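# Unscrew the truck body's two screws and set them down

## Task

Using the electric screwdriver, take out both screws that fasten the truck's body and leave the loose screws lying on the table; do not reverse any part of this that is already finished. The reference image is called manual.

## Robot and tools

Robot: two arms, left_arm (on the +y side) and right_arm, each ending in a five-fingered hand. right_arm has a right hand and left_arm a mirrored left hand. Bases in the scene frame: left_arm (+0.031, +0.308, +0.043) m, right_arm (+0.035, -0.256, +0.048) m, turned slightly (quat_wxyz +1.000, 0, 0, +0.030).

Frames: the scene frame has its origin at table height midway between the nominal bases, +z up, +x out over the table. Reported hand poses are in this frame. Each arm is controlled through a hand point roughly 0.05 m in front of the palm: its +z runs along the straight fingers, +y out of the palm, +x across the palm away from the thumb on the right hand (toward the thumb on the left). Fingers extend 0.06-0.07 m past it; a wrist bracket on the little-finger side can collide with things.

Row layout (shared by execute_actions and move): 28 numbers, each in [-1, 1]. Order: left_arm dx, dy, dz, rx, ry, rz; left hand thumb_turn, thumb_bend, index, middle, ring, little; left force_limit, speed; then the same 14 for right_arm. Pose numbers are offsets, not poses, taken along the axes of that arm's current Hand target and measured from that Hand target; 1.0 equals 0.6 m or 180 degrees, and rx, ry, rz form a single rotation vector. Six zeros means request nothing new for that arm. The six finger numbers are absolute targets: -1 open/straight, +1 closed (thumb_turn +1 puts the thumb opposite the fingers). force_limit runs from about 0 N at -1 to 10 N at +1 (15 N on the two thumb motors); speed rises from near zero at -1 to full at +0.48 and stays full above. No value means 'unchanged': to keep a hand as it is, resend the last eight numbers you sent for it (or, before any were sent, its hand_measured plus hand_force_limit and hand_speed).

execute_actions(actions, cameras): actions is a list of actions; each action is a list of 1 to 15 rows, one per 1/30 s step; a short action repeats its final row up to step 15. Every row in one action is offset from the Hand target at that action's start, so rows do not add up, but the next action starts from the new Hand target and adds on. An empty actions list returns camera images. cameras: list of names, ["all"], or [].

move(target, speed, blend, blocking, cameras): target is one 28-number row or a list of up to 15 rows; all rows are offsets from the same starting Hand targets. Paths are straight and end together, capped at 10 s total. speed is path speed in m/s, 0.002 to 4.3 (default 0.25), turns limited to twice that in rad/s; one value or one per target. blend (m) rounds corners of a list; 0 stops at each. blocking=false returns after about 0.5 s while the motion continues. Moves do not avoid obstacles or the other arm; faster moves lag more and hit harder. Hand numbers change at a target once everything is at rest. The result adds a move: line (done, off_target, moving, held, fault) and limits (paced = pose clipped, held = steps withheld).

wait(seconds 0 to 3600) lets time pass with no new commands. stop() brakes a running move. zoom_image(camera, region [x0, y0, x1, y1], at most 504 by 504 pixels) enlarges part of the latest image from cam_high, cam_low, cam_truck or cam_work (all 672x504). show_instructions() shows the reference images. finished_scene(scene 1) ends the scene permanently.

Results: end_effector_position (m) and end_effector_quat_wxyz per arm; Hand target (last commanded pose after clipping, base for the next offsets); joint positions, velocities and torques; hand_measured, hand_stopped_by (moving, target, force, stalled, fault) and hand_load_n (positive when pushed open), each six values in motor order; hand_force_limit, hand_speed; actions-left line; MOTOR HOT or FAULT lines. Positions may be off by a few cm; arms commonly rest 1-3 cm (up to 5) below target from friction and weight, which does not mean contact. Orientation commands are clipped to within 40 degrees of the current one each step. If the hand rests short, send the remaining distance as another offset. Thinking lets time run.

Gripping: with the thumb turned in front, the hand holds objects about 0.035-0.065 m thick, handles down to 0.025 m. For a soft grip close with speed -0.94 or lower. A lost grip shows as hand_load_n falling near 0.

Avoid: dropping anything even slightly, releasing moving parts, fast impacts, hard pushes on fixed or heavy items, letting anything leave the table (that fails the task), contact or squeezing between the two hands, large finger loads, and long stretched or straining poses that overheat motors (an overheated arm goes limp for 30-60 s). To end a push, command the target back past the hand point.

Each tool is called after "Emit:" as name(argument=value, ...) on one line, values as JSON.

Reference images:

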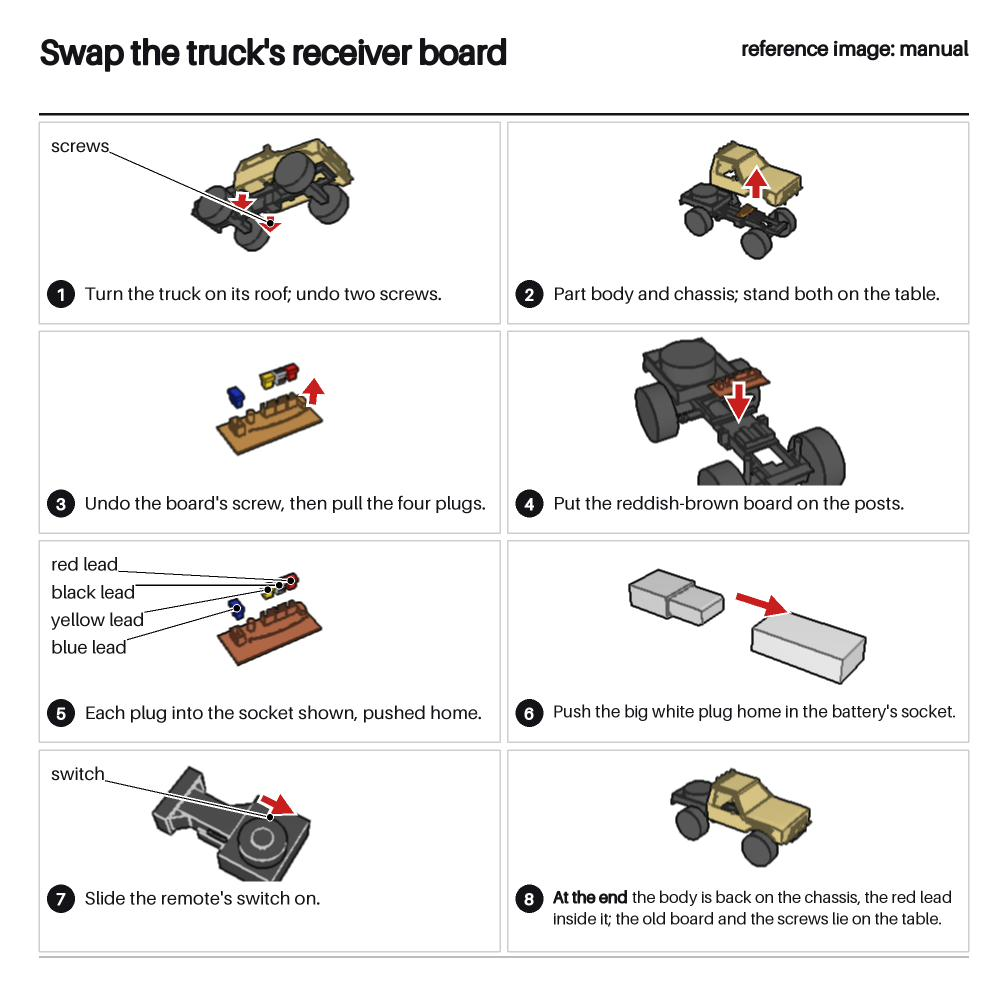

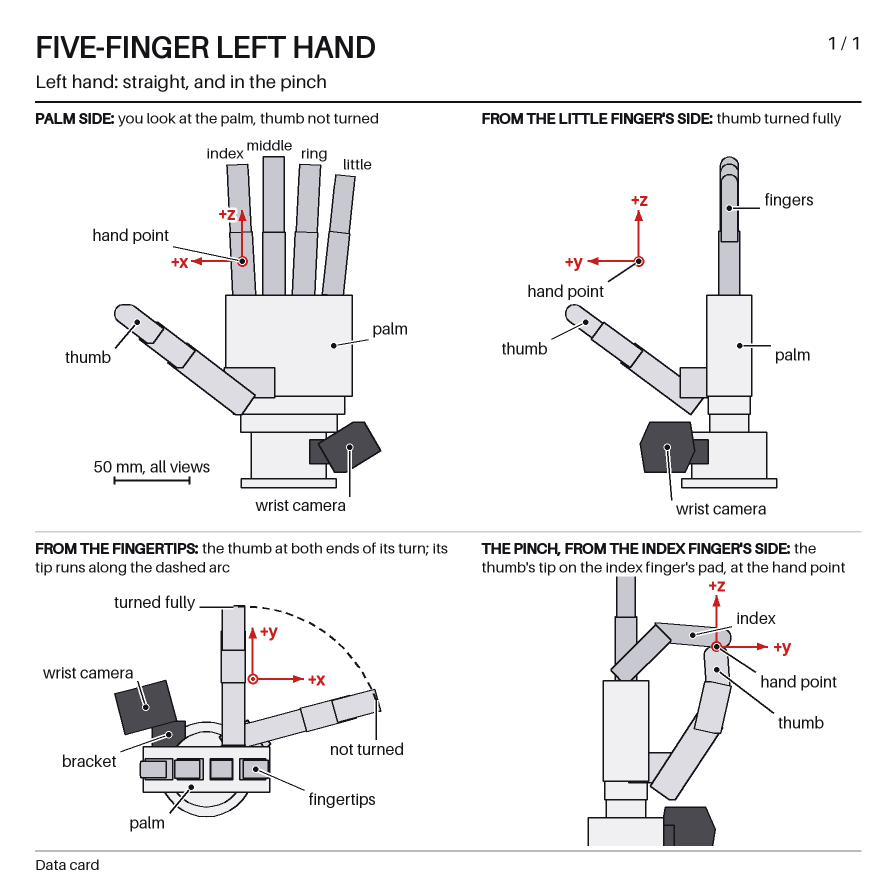

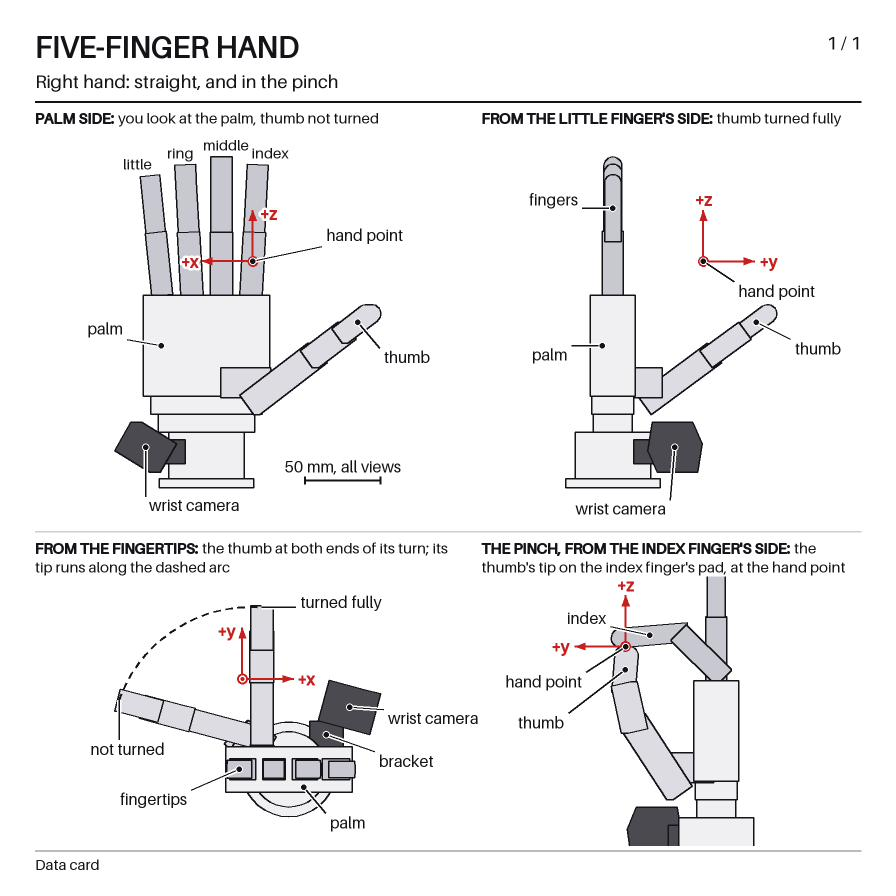

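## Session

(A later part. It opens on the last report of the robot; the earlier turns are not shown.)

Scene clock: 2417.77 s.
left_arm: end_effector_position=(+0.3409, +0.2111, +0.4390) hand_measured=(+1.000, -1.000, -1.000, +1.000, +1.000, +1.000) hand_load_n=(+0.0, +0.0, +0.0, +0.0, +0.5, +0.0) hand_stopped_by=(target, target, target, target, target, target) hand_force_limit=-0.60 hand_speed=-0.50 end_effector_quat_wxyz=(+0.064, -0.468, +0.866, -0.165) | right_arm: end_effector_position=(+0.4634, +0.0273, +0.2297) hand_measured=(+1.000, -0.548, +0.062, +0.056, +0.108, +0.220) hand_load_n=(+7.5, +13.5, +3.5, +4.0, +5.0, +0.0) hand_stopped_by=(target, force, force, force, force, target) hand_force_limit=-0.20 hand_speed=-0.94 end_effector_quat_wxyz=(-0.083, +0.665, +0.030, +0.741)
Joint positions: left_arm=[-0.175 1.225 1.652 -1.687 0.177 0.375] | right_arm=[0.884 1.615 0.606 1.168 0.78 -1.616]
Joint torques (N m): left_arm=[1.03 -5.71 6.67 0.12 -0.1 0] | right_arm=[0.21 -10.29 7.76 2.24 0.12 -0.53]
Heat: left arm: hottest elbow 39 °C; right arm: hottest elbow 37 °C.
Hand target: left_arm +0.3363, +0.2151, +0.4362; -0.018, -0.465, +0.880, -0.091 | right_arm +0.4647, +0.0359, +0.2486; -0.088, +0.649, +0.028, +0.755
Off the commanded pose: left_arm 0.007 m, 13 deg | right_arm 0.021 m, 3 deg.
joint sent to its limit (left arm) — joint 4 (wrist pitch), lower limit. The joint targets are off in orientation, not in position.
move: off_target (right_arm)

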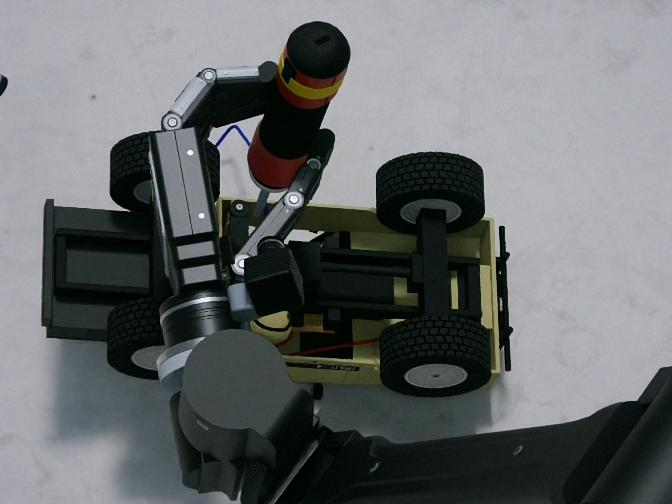

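Emit:
move(target=[[0,0,0,0,0,0,1,-1,-1,1,1,1,-0.6,-0.5,0.07707,0.02392,0.02639,-0.01021,0.01039,0.00813,1,-0.54,0.25,0.3,0.35,0.22,-0.2,-0.94],[0,0,0,0,0,0,1,-1,-1,1,1,1,-0.6,-0.5,0.01155,-0.00876,0.0085,-0.00081,0.0097,0.00962,1,-0.54,0.25,0.3,0.35,0.22,-0.2,-0.94]], speed=[0.15,0.05], cameras=["cam_truck"])

Emit:
zoom_image(camera="cam_truck", region=[225, 180, 265, 220])

Emit:
zoom_image(camera="cam_truck", region=[300, 5, 345, 50])

Scene clock: 2439.43 s.
left_arm: end_effector_position=(+0.3409, +0.2111, +0.4390) hand_measured=(+1.000, -1.000, -1.000, +1.000, +1.000, +1.000) hand_load_n=(+0.0, +0.0, +0.0, +0.0, +0.0, +0.0) hand_stopped_by=(target, target, target, target, target, target) hand_force_limit=-0.60 hand_speed=-0.50 end_effector_quat_wxyz=(+0.064, -0.468, +0.866, -0.165) | right_arm: end_effector_position=(+0.4632, +0.0279, +0.2314) hand_measured=(+1.000, -0.548, +0.062, +0.056, +0.108, +0.220) hand_load_n=(+7.5, +14.0, +3.0, +4.0, +5.0, +0.0) hand_stopped_by=(target, force, force, force, force, target) hand_force_limit=-0.20 hand_speed=-0.94 end_effector_quat_wxyz=(-0.089, +0.659, +0.023, +0.747)
Joint positions: left_arm=[-0.175 1.225 1.652 -1.687 0.177 0.375] | right_arm=[0.885 1.625 0.606 1.205 0.782 -1.618]
Joint torques (N m): left_arm=[0.79 -5.89 6.6 0.21 -0.1 0.02] | right_arm=[-0.03 -10.23 9.11 2.25 0.09 -0.49]
Heat: left arm: hottest elbow 39 °C; right arm: hottest elbow 37 °C.
Hand target: left_arm +0.3363, +0.2151, +0.4362; -0.018, -0.465, +0.880, -0.091 | right_arm +0.4677, +0.0413, +0.2565; -0.099, +0.638, +0.016, +0.764
Off the commanded pose: left_arm 0.007 m, 13 deg | right_arm 0.029 m, 3 deg.
joint sent to its limit (left arm) — joint 4 (wrist pitch), lower limit. The joint targets are off in orientation, not in position.
move: off_target (right_arm)

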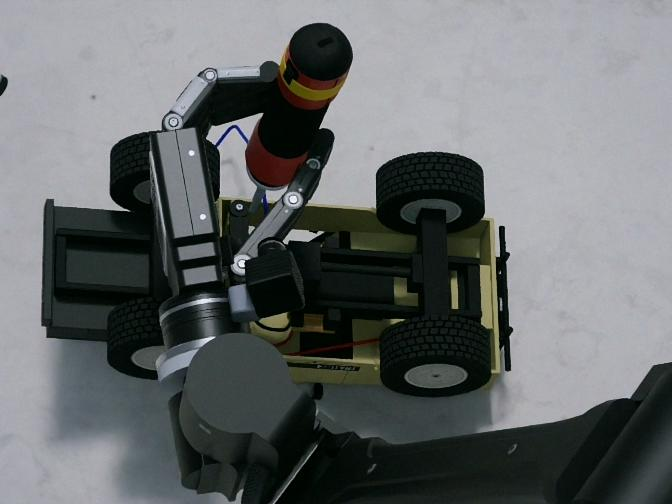

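Scaled by 12.600 from the camera's image (finer frame: 960x720).

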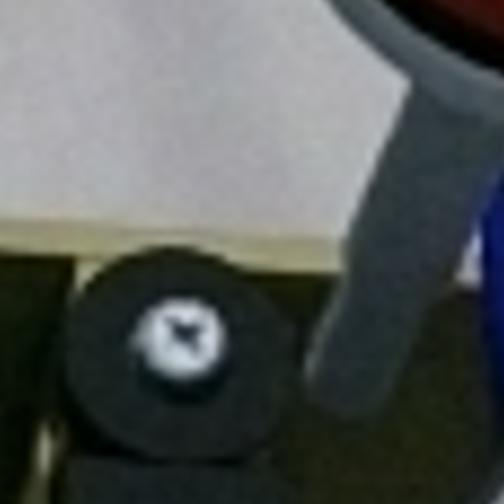

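Scaled by 11.200 from the camera's image (finer frame: 960x720).

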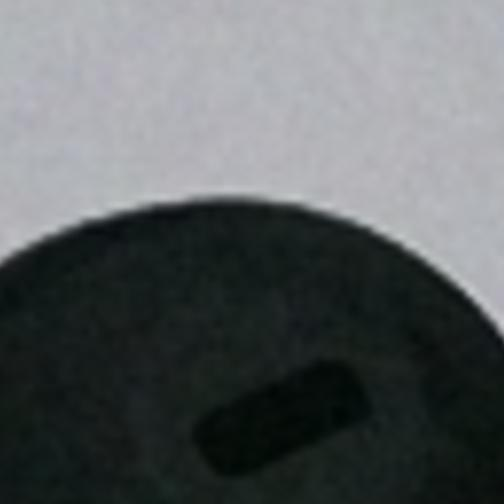

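Emit:
move(target=[[0,0,0,0,0,0,1,-1,-1,1,1,1,-0.6,-0.5,0.07449,0.02517,-0.0099,0,0,0,1,-0.54,0.25,0.3,0.35,0.22,-0.2,-0.94],[0,0,0,0,0,0,1,-1,-1,1,1,1,-0.6,-0.5,-0.00137,-0.01624,0.0162,0,0,0.0229,1,-0.54,0.25,0.3,0.35,0.22,-0.2,-0.94]], speed=[0.15,0.05], cameras=["cam_truck"])

Emit:
zoom_image(camera="cam_truck", region=[225, 180, 265, 220])

Emit:
zoom_image(camera="cam_truck", region=[300, 5, 345, 50])

Scene clock: 2470.87 s.
left_arm: end_effector_position=(+0.3409, +0.2111, +0.4390) hand_measured=(+1.000, -1.000, -1.000, +1.000, +1.000, +1.000) hand_load_n=(+0.0, +0.0, +0.0, +0.0, +0.5, +0.0) hand_stopped_by=(target, target, target, target, target, target) hand_force_limit=-0.60 hand_speed=-0.50 end_effector_quat_wxyz=(+0.064, -0.468, +0.866, -0.165) | right_arm: end_effector_position=(+0.4676, +0.0360, +0.2313) hand_measured=(+1.000, -0.548, +0.062, +0.056, +0.108, +0.220) hand_load_n=(+7.5, +13.5, +3.0, +4.0, +4.5, +0.0) hand_stopped_by=(target, force, force, force, force, target) hand_force_limit=-0.20 hand_speed=-0.94 end_effector_quat_wxyz=(-0.103, +0.661, +0.014, +0.743)
Joint positions: left_arm=[-0.175 1.225 1.652 -1.687 0.177 0.375] | right_arm=[0.885 1.627 0.628 1.176 0.779 -1.578]
Joint torques (N m): left_arm=[1.32 -5.77 6.65 0.21 -0.11 0.01] | right_arm=[-0.03 -10.34 10.14 2.29 0.07 -0.17]
Heat: left arm: hottest elbow 39 °C; right arm: hottest elbow 38 °C.
Hand target: left_arm +0.3363, +0.2151, +0.4362; -0.018, -0.465, +0.880, -0.091 | right_arm +0.4756, +0.0524, +0.2584; -0.126, +0.638, -0.007, +0.760
Off the commanded pose: left_arm 0.007 m, 13 deg | right_arm 0.033 m, 5 deg.
joint sent to its limit (left arm) — joint 4 (wrist pitch), lower limit. The joint targets are off in orientation, not in position.
move: off_target (right_arm)

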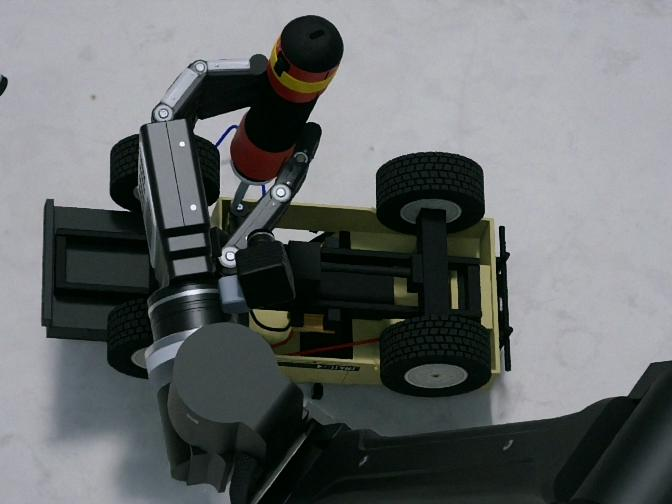

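Scaled by 12.600 from the camera's image (finer frame: 960x720).

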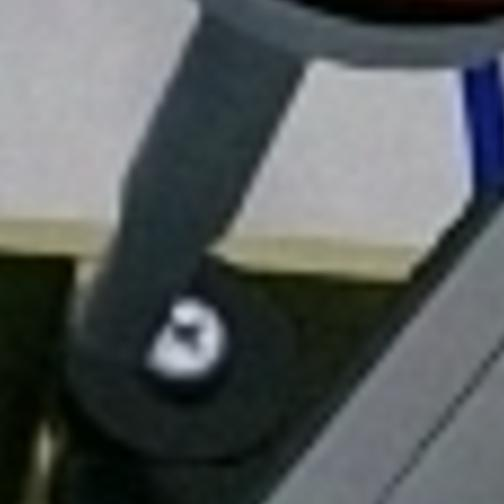

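Scaled by 11.200 from the camera's image (finer frame: 960x720).

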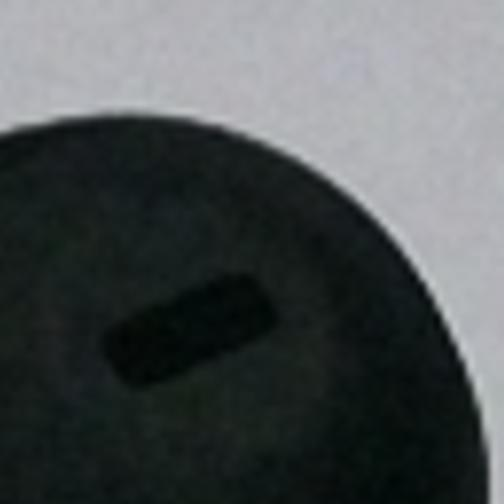

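Emit:
move(target=[[0,0,0,0,0,0,1,-1,-1,1,1,1,-0.6,-0.5,0.08417,0.03901,-0.02522,0,0,-0.035,1,-0.54,0.25,0.3,0.35,0.22,-0.2,-0.94],[0,0,0,0,0,0,1,-1,-1,1,1,1,-0.6,-0.5,0.00556,0.00311,0.00081,0,0.00301,-0.00416,1,-0.54,0.25,0.3,0.35,0.22,-0.2,-0.94]], speed=[0.15,0.05], cameras=["cam_truck"])

Emit:
zoom_image(camera="cam_truck", region=[225, 180, 265, 220])

Emit:
zoom_image(camera="cam_truck", region=[300, 5, 345, 50])

Scene clock: 2504.37 s.
left_arm: end_effector_position=(+0.3409, +0.2111, +0.4390) hand_measured=(+1.000, -1.000, -1.000, +1.000, +1.000, +1.000) hand_load_n=(+0.0, -0.5, +0.0, +0.0, +0.0, +0.0) hand_stopped_by=(target, target, target, target, target, target) hand_force_limit=-0.60 hand_speed=-0.50 end_effector_quat_wxyz=(+0.064, -0.468, +0.866, -0.165) | right_arm: end_effector_position=(+0.4672, +0.0350, +0.2345) hand_measured=(+1.000, -0.548, +0.062, +0.056, +0.108, +0.220) hand_load_n=(+7.5, +13.5, +3.0, +4.5, +4.5, +0.0) hand_stopped_by=(target, force, force, force, force, target) hand_force_limit=-0.20 hand_speed=-0.94 end_effector_quat_wxyz=(-0.099, +0.658, +0.018, +0.746)
Joint positions: left_arm=[-0.175 1.225 1.652 -1.687 0.177 0.375] | right_arm=[0.885 1.627 0.626 1.19 0.777 -1.6]
Joint torques (N m): left_arm=[0.91 -6.07 6.71 0.16 -0.11 0.03] | right_arm=[-0.26 -10.34 10.13 2.29 0.02 -0.14]
Heat: left arm: hottest elbow 39 °C; right arm: hottest elbow 39 °C.
Hand target: left_arm +0.3363, +0.2151, +0.4362; -0.018, -0.465, +0.880, -0.091 | right_arm +0.4759, +0.0500, +0.2615; -0.121, +0.634, -0.003, +0.764
Off the commanded pose: left_arm 0.007 m, 13 deg | right_arm 0.032 m, 5 deg.
joint sent to its limit (left arm) — joint 4 (wrist pitch), lower limit. The joint targets are off in orientation, not in position.
move: off_target (right_arm)

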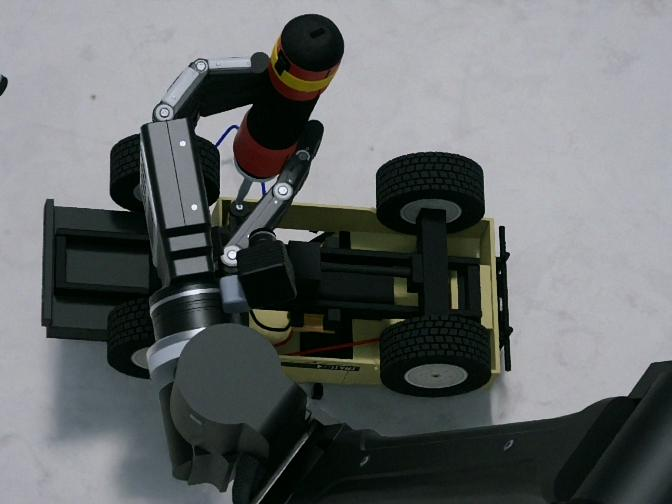

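Scaled by 12.600 from the camera's image (finer frame: 960x720).

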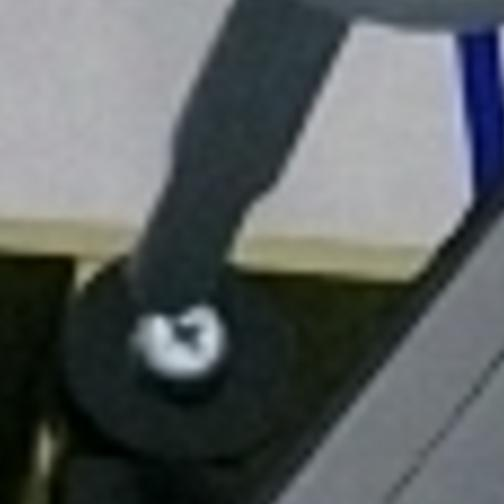

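Scaled by 11.200 from the camera's image (finer frame: 960x720).

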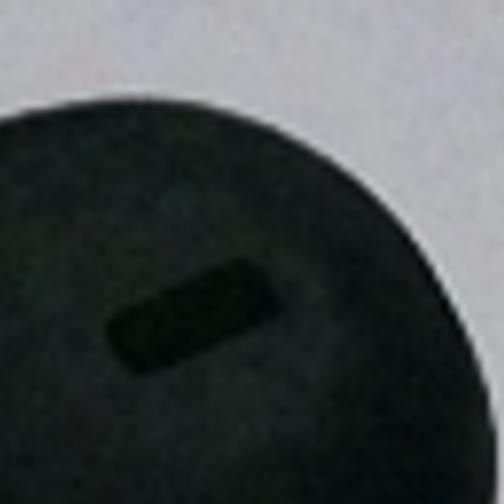

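Emit:
move(target=[[0,0,0,0,0,0,1,-1,-1,1,1,1,-0.6,-0.5,0.07709,0.03855,-0.02627,0,0,-0.0312,1,-0.54,0.25,0.3,0.35,0.22,-0.2,-0.94],[0,0,0,0,0,0,1,-1,-1,1,1,1,-0.6,-0.5,-0.00125,0.00163,-0.00103,0,0,0,1,-0.54,0.25,0.3,0.35,0.22,-0.2,-0.94]], speed=[0.15,0.05], cameras=["cam_truck"])

Emit:
zoom_image(camera="cam_truck", region=[225, 180, 265, 220])

Emit:
zoom_image(camera="cam_truck", region=[300, 5, 345, 50])

Scene clock: 2541.67 s.
left_arm: end_effector_position=(+0.3409, +0.2111, +0.4390) hand_measured=(+1.000, -1.000, -1.000, +1.000, +1.000, +1.000) hand_load_n=(+0.0, +0.0, +0.0, +0.0, +0.0, +0.0) hand_stopped_by=(target, target, target, target, target, target) hand_force_limit=-0.60 hand_speed=-0.50 end_effector_quat_wxyz=(+0.064, -0.468, +0.866, -0.165) | right_arm: end_effector_position=(+0.4666, +0.0343, +0.2336) hand_measured=(+1.000, -0.548, +0.062, +0.056, +0.108, +0.220) hand_load_n=(+7.5, +13.5, +3.0, +4.0, +4.5, +0.0) hand_stopped_by=(target, force, force, force, force, target) hand_force_limit=-0.20 hand_speed=-0.94 end_effector_quat_wxyz=(-0.099, +0.658, +0.018, +0.746)
Joint positions: left_arm=[-0.175 1.225 1.652 -1.687 0.177 0.375] | right_arm=[0.885 1.628 0.623 1.194 0.776 -1.599]
Joint torques (N m): left_arm=[1.14 -6.07 6.75 0.13 -0.08 0] | right_arm=[-0.26 -10.29 10.11 2.35 0.02 -0.14]
Heat: left arm: hottest elbow 39 °C; right arm: hottest elbow 39 °C.
Hand target: left_arm +0.3363, +0.2151, +0.4362; -0.018, -0.465, +0.880, -0.091 | right_arm +0.4756, +0.0491, +0.2606; -0.121, +0.634, -0.003, +0.764
Off the commanded pose: left_arm 0.007 m, 13 deg | right_arm 0.032 m, 5 deg.
joint sent to its limit (left arm) — joint 4 (wrist pitch), lower limit. The joint targets are off in orientation, not in position.
move: off_target (right_arm)

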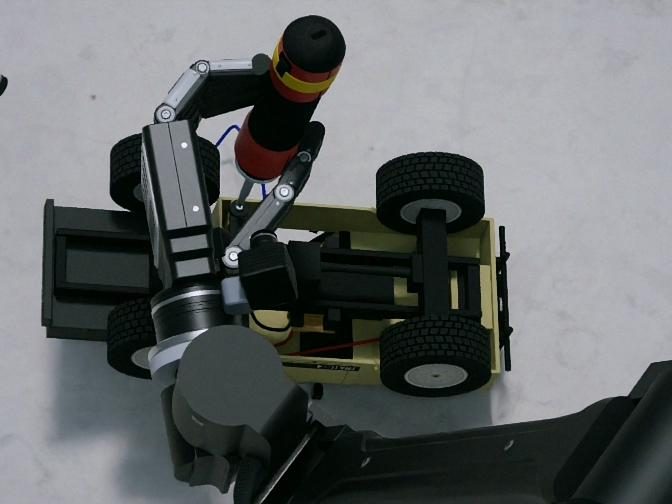

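Scaled by 12.600 from the camera's image (finer frame: 960x720).

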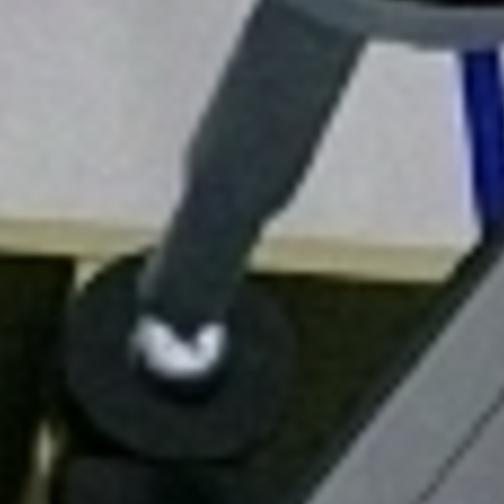

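Scaled by 11.200 from the camera's image (finer frame: 960x720).

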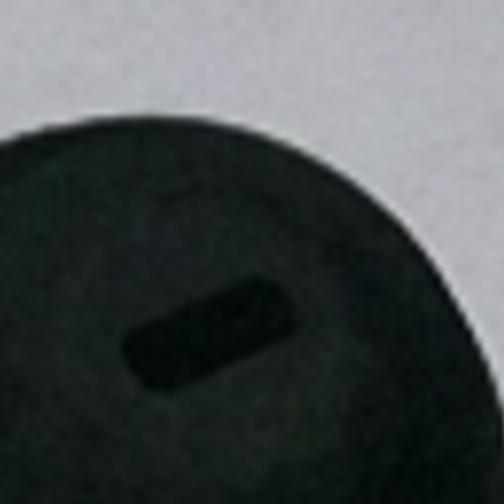

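Emit:
move(target=[0,0,0,0,0,0,1,-1,-1,1,1,1,-0.6,-0.5,-0.01653,-0.00095,-0.0025,0,0,0,1,-0.54,0.25,0.3,0.35,0.22,-0.2,-0.94], speed=0.03, cameras=["cam_truck"])

Emit:
zoom_image(camera="cam_truck", region=[225, 180, 265, 220])

Emit:
zoom_image(camera="cam_truck", region=[300, 5, 345, 50])

Scene clock: 2567.03 s.
left_arm: end_effector_position=(+0.3409, +0.2111, +0.4390) hand_measured=(+1.000, -1.000, -1.000, +1.000, +1.000, +1.000) hand_load_n=(+0.0, +0.0, +0.0, +0.0, +0.0, +0.0) hand_stopped_by=(target, target, target, target, target, target) hand_force_limit=-0.60 hand_speed=-0.50 end_effector_quat_wxyz=(+0.064, -0.468, +0.866, -0.165) | right_arm: end_effector_position=(+0.4675, +0.0352, +0.2241) hand_measured=(+1.000, -0.548, +0.062, +0.056, +0.108, +0.220) hand_load_n=(+7.0, +13.5, +3.0, +4.5, +4.5, +0.0) hand_stopped_by=(target, force, force, force, force, target) hand_force_limit=-0.20 hand_speed=-0.94 end_effector_quat_wxyz=(-0.099, +0.658, +0.017, +0.746)
Joint positions: left_arm=[-0.175 1.225 1.652 -1.687 0.177 0.375] | right_arm=[0.885 1.66 0.623 1.226 0.778 -1.599]
Joint torques (N m): left_arm=[0.91 -5.83 6.61 0.17 -0.11 0.05] | right_arm=[0.09 -10.46 9.91 2.35 0.07 -0.17]
Heat: left arm: hottest elbow 39 °C; right arm: hottest elbow 40 °C.
Hand target: left_arm +0.3363, +0.2151, +0.4362; -0.018, -0.465, +0.880, -0.091 | right_arm +0.4757, +0.0513, +0.2507; -0.121, +0.634, -0.003, +0.764
Off the commanded pose: left_arm 0.007 m, 13 deg | right_arm 0.032 m, 5 deg.
joint sent to its limit (left arm) — joint 4 (wrist pitch), lower limit. The joint targets are off in orientation, not in position.
move: off_target (right_arm)

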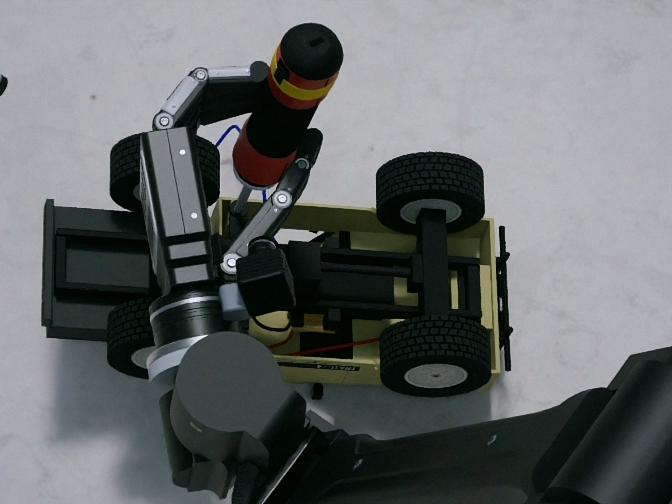

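Scaled by 12.600 from the camera's image (finer frame: 960x720).

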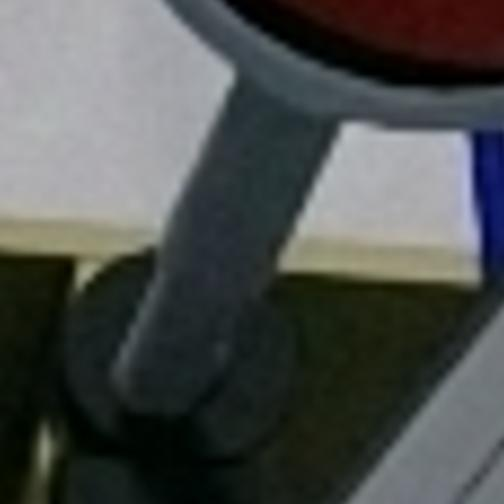

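Scaled by 11.200 from the camera's image (finer frame: 960x720).

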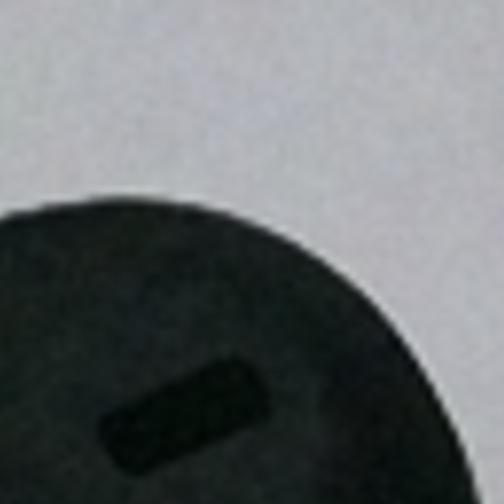

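Emit:
zoom_image(camera="cam_truck", region=[227, 195, 252, 220])

Emit:
wait(seconds=0.1, cameras=["cam_work", "cam_low"])

Emit:
zoom_image(camera="cam_low", region=[310, 220, 345, 248])

Emit:
zoom_image(camera="cam_work", region=[300, 180, 330, 205])

Scaled by 20.160 from the camera's image (finer frame: 960x720).

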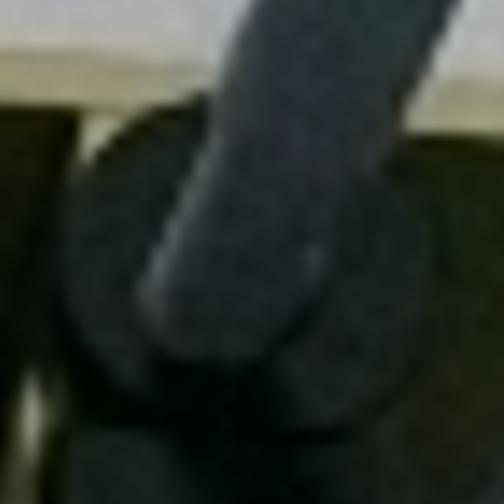

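Scene clock: 2576.23 s.
left_arm: end_effector_position=(+0.3409, +0.2111, +0.4390) hand_measured=(+1.000, -1.000, -1.000, +1.000, +1.000, +1.000) hand_load_n=(-0.5, +0.0, +0.0, +0.0, +0.0, +0.0) hand_stopped_by=(target, target, target, target, target, target) hand_force_limit=-0.60 hand_speed=-0.50 end_effector_quat_wxyz=(+0.064, -0.468, +0.866, -0.165) | right_arm: end_effector_position=(+0.4675, +0.0352, +0.2241) hand_measured=(+1.000, -0.548, +0.062, +0.056, +0.108, +0.220) hand_load_n=(+7.5, +14.0, +3.5, +4.5, +5.0, +0.0) hand_stopped_by=(target, force, force, force, force, target) hand_force_limit=-0.20 hand_speed=-0.94 end_effector_quat_wxyz=(-0.099, +0.658, +0.017, +0.746)
Joint positions: left_arm=[-0.175 1.225 1.652 -1.687 0.177 0.375] | right_arm=[0.885 1.66 0.623 1.226 0.778 -1.599]
Joint torques (N m): left_arm=[1.14 -5.71 6.6 0.25 -0.07 0.02] | right_arm=[-0.32 -10.46 9.87 2.32 0.07 -0.18]
Heat: left arm: hottest elbow 39 °C; right arm: hottest elbow 40 °C.
Hand target: left_arm +0.3363, +0.2151, +0.4362; -0.018, -0.465, +0.880, -0.091 | right_arm +0.4757, +0.0513, +0.2507; -0.121, +0.634, -0.003, +0.764
Off the commanded pose: left_arm 0.007 m, 13 deg | right_arm 0.032 m, 5 deg.
wait: 0.10 s; at rest from the start
Images, in order (width x height): cam_low 672x504, cam_work 672x504.

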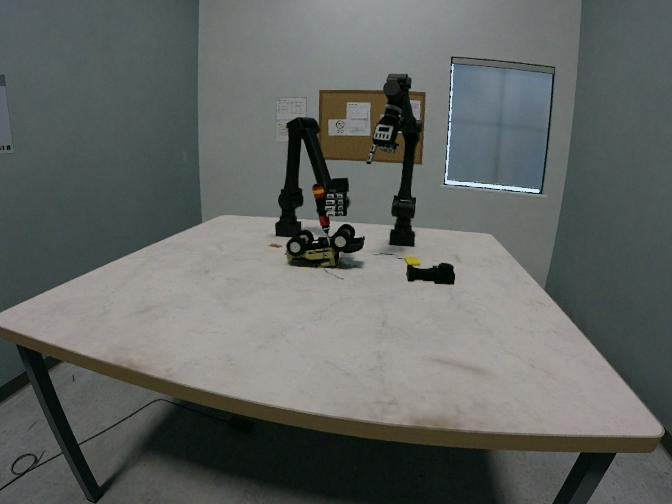

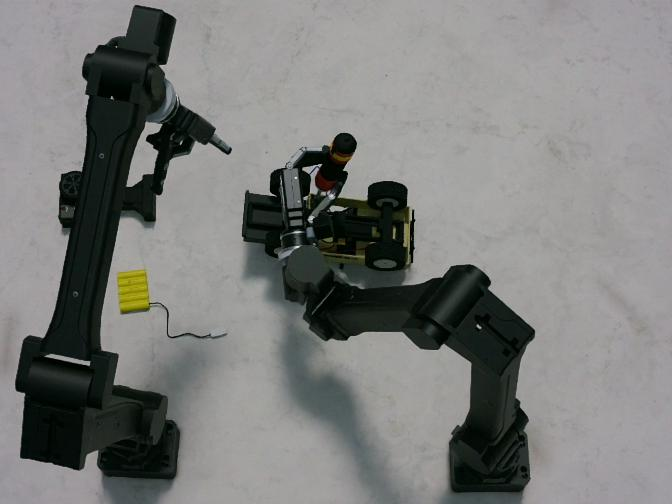

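Scaled by 14.400 from the camera's image (finer frame: 960x720).

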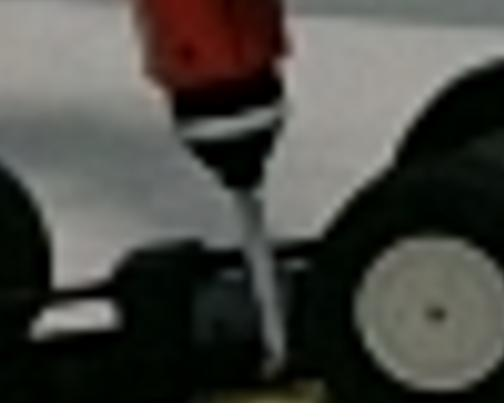

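Scaled by 16.800 from the camera's image (finer frame: 960x720).

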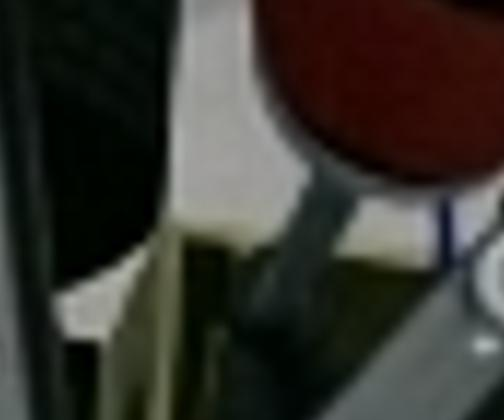

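Emit:
zoom_image(camera="cam_low", region=[320, 236, 340, 252])

Emit:
zoom_image(camera="cam_truck", region=[225, 170, 275, 220])

Scaled by 25.200 from the camera's image (finer frame: 960x720).

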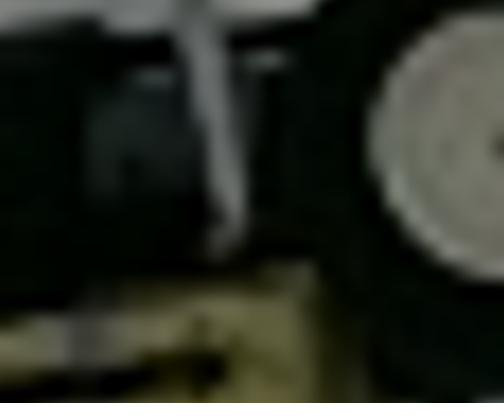

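This scene's latest camera images include none from cam_truck. They are from: cam_low, cam_work. cam_truck's image comes with the result of a call that names it in "cameras".

Emit:
move(target=[[0,0,0,0,0,0,1,-1,-1,1,1,1,-0.6,-0.5,0.084,0.0678,-0.00714,-0.0123,0.002,-0.0337,1,-0.54,0.25,0.3,0.35,0.22,-0.2,-0.94],[0,0,0,0,0,0,1,-1,-1,1,1,1,-0.6,-0.5,0.00338,-0.00054,0.00412,0,0,0,1,-0.54,0.25,0.3,0.35,0.22,-0.2,-0.94]], speed=[0.15,0.05], cameras=["cam_truck"])

Emit:
zoom_image(camera="cam_truck", region=[225, 180, 265, 220])

Emit:
zoom_image(camera="cam_truck", region=[300, 5, 345, 50])

Scene clock: 2588.50 s.
left_arm: end_effector_position=(+0.3409, +0.2111, +0.4390) hand_measured=(+1.000, -1.000, -1.000, +1.000, +1.000, +1.000) hand_load_n=(+0.0, +0.0, +0.0, +0.0, +0.0, +0.0) hand_stopped_by=(target, target, target, target, target, target) hand_force_limit=-0.60 hand_speed=-0.50 end_effector_quat_wxyz=(+0.064, -0.468, +0.866, -0.165) | right_arm: end_effector_position=(+0.4711, +0.0341, +0.2275) hand_measured=(+1.000, -0.548, +0.062, +0.056, +0.108, +0.220) hand_load_n=(+7.5, +14.0, +3.0, +4.0, +4.5, +0.0) hand_stopped_by=(target, force, force, force, force, target) hand_force_limit=-0.20 hand_speed=-0.94 end_effector_quat_wxyz=(-0.098, +0.657, +0.016, +0.747)
Joint positions: left_arm=[-0.175 1.225 1.652 -1.687 0.177 0.375] | right_arm=[0.877 1.654 0.63 1.215 0.774 -1.599]
Joint torques (N m): left_arm=[0.97 -5.77 6.58 0.08 -0.11 0] | right_arm=[0.09 -10.46 9.84 2.44 0.08 -0.16]
Heat: left arm: hottest elbow 39 °C; right arm: hottest elbow 40 °C.
Hand target: left_arm +0.3363, +0.2151, +0.4362; -0.018, -0.465, +0.880, -0.091 | right_arm +0.4778, +0.0515, +0.2532; -0.121, +0.634, -0.003, +0.764
Off the commanded pose: left_arm 0.007 m, 13 deg | right_arm 0.032 m, 5 deg.
joint sent to its limit (left arm) — joint 4 (wrist pitch), lower limit. The joint targets are off in orientation, not in position.
move: off_target (right_arm)

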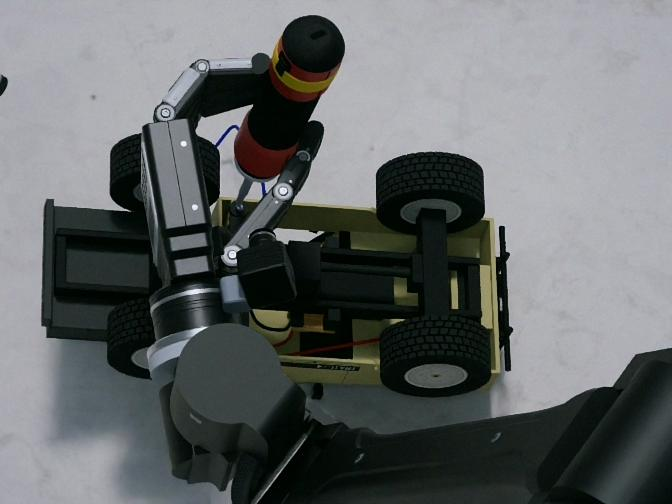

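Scaled by 12.600 from the camera's image (finer frame: 960x720).

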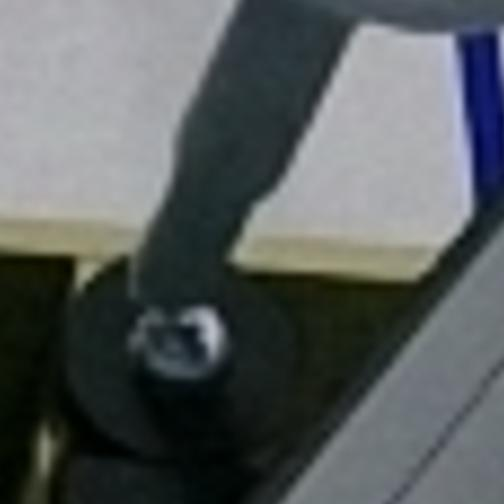

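Scaled by 11.200 from the camera's image (finer frame: 960x720).

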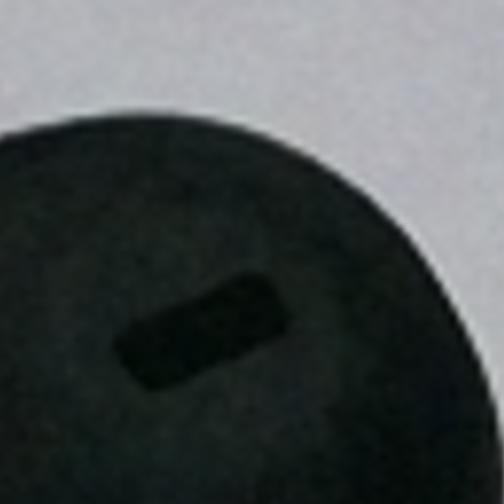

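Emit:
zoom_image(camera="cam_truck", region=[229, 194, 249, 214])

Scaled by 25.200 from the camera's image (finer frame: 960x720).

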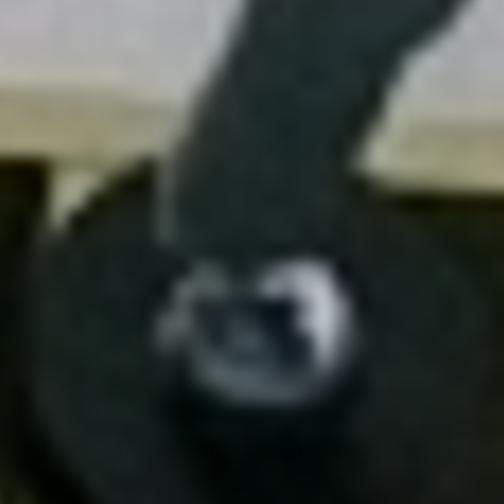

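Emit:
move(target=[[0,0,0,0,0,0,1,-1,-1,1,1,1,-0.6,-0.5,0.08059,0.06861,-0.0151,-0.0123,0.002,-0.0337,1,-0.54,0.25,0.3,0.35,0.22,-0.2,-0.94],[0,0,0,0,0,0,1,-1,-1,1,1,1,-0.6,-0.5,0,0.00028,-0.00384,0,0,0,1,-0.54,0.25,0.3,0.35,0.22,-0.2,-0.94]], speed=[0.15,0.05], cameras=["cam_truck"])

Emit:
zoom_image(camera="cam_truck", region=[229, 194, 249, 214])

Emit:
zoom_image(camera="cam_truck", region=[300, 5, 345, 50])

Scene clock: 2641.47 s.
left_arm: end_effector_position=(+0.3409, +0.2111, +0.4390) hand_measured=(+1.000, -1.000, -1.000, +1.000, +1.000, +1.000) hand_load_n=(+0.0, +0.0, +0.0, +0.0, +0.0, +0.0) hand_stopped_by=(target, target, target, target, target, target) hand_force_limit=-0.60 hand_speed=-0.50 end_effector_quat_wxyz=(+0.064, -0.468, +0.866, -0.165) | right_arm: end_effector_position=(+0.4689, +0.0337, +0.2271) hand_measured=(+1.000, -0.548, +0.062, +0.056, +0.108, +0.220) hand_load_n=(+8.0, +13.5, +3.5, +4.0, +5.0, +0.0) hand_stopped_by=(target, force, force, force, force, target) hand_force_limit=-0.20 hand_speed=-0.94 end_effector_quat_wxyz=(-0.098, +0.657, +0.016, +0.747)
Joint positions: left_arm=[-0.175 1.225 1.652 -1.687 0.177 0.375] | right_arm=[0.881 1.653 0.625 1.219 0.777 -1.6]
Joint torques (N m): left_arm=[0.79 -5.77 6.61 0.17 -0.11 0.02] | right_arm=[0.26 -10.46 9.84 2.32 0.09 -0.18]
Heat: left arm: hottest elbow 39 °C; right arm: hottest elbow 41 °C.
Hand target: left_arm +0.3363, +0.2151, +0.4362; -0.018, -0.465, +0.880, -0.091 | right_arm +0.4755, +0.0511, +0.2526; -0.121, +0.634, -0.003, +0.763
Off the commanded pose: left_arm 0.007 m, 13 deg | right_arm 0.032 m, 5 deg.
joint sent to its limit (left arm) — joint 4 (wrist pitch), lower limit. The joint targets are off in orientation, not in position.
move: off_target (right_arm)

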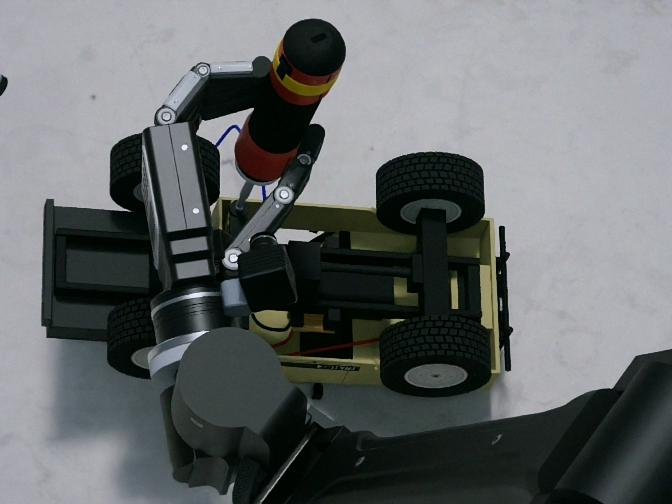

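Scaled by 25.200 from the camera's image (finer frame: 960x720).

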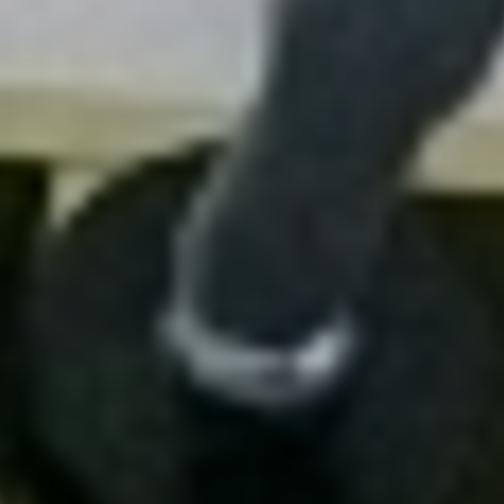

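Scaled by 11.200 from the camera's image (finer frame: 960x720).

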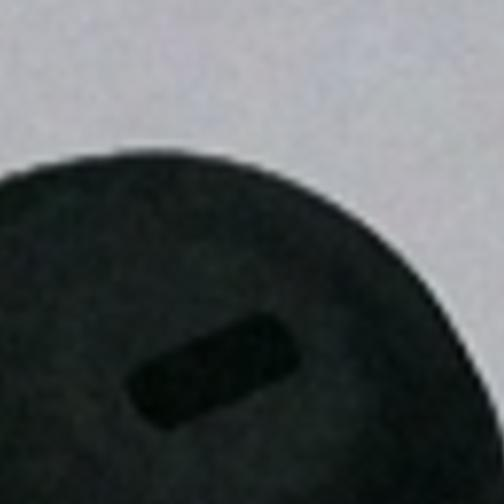

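Emit:
move(target=[0,0,0,0,0,0,1,-1,-1,1,1,1,-0.6,-0.5,-0.00992,-0.00057,-0.0015,0,0,0,1,-0.54,0.25,0.3,0.35,0.22,-0.2,-0.94], speed=0.03, cameras=["cam_truck"])

Emit:
zoom_image(camera="cam_truck", region=[229, 194, 249, 214])

Emit:
zoom_image(camera="cam_truck", region=[300, 5, 345, 50])

Scene clock: 2649.97 s.
left_arm: end_effector_position=(+0.3409, +0.2111, +0.4390) hand_measured=(+1.000, -1.000, -1.000, +1.000, +1.000, +1.000) hand_load_n=(+0.0, +0.0, +0.0, +0.0, +0.0, +0.0) hand_stopped_by=(target, target, target, target, target, target) hand_force_limit=-0.60 hand_speed=-0.50 end_effector_quat_wxyz=(+0.064, -0.468, +0.866, -0.165) | right_arm: end_effector_position=(+0.4697, +0.0354, +0.2240) hand_measured=(+1.000, -0.548, +0.062, +0.056, +0.108, +0.220) hand_load_n=(+8.0, +13.5, +3.5, +4.0, +4.5, +0.0) hand_stopped_by=(target, force, force, force, force, target) hand_force_limit=-0.20 hand_speed=-0.94 end_effector_quat_wxyz=(-0.099, +0.655, +0.013, +0.749)
Joint positions: left_arm=[-0.175 1.225 1.652 -1.687 0.177 0.375] | right_arm=[0.882 1.67 0.629 1.24 0.78 -1.599]
Joint torques (N m): left_arm=[1.2 -5.83 6.67 0.16 -0.09 0.01] | right_arm=[0.15 -10.46 9.42 2.32 0.04 -0.17]
Heat: left arm: hottest elbow 39 °C; right arm: hottest elbow 41 °C.
Hand target: left_arm +0.3363, +0.2151, +0.4362; -0.018, -0.465, +0.880, -0.091 | right_arm +0.4756, +0.0524, +0.2469; -0.121, +0.634, -0.003, +0.764
Off the commanded pose: left_arm 0.007 m, 13 deg | right_arm 0.029 m, 4 deg.
joint sent to its limit (left arm) — joint 4 (wrist pitch), lower limit. The joint targets are off in orientation, not in position.
move: off_target (right_arm)

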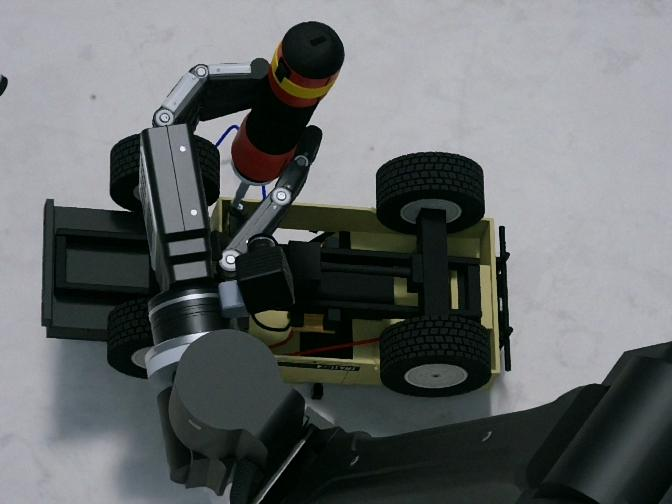

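Scaled by 25.200 from the camera's image (finer frame: 960x720).

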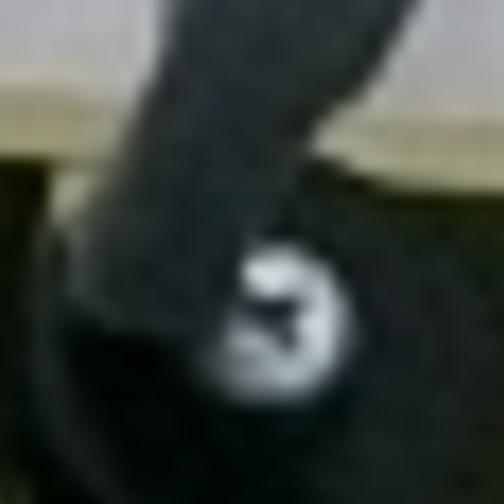

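Scaled by 11.200 from the camera's image (finer frame: 960x720).

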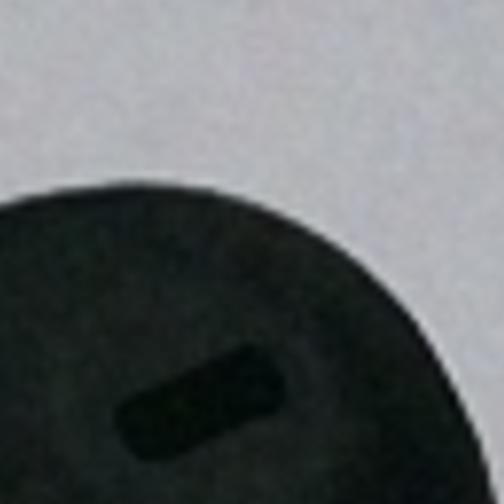

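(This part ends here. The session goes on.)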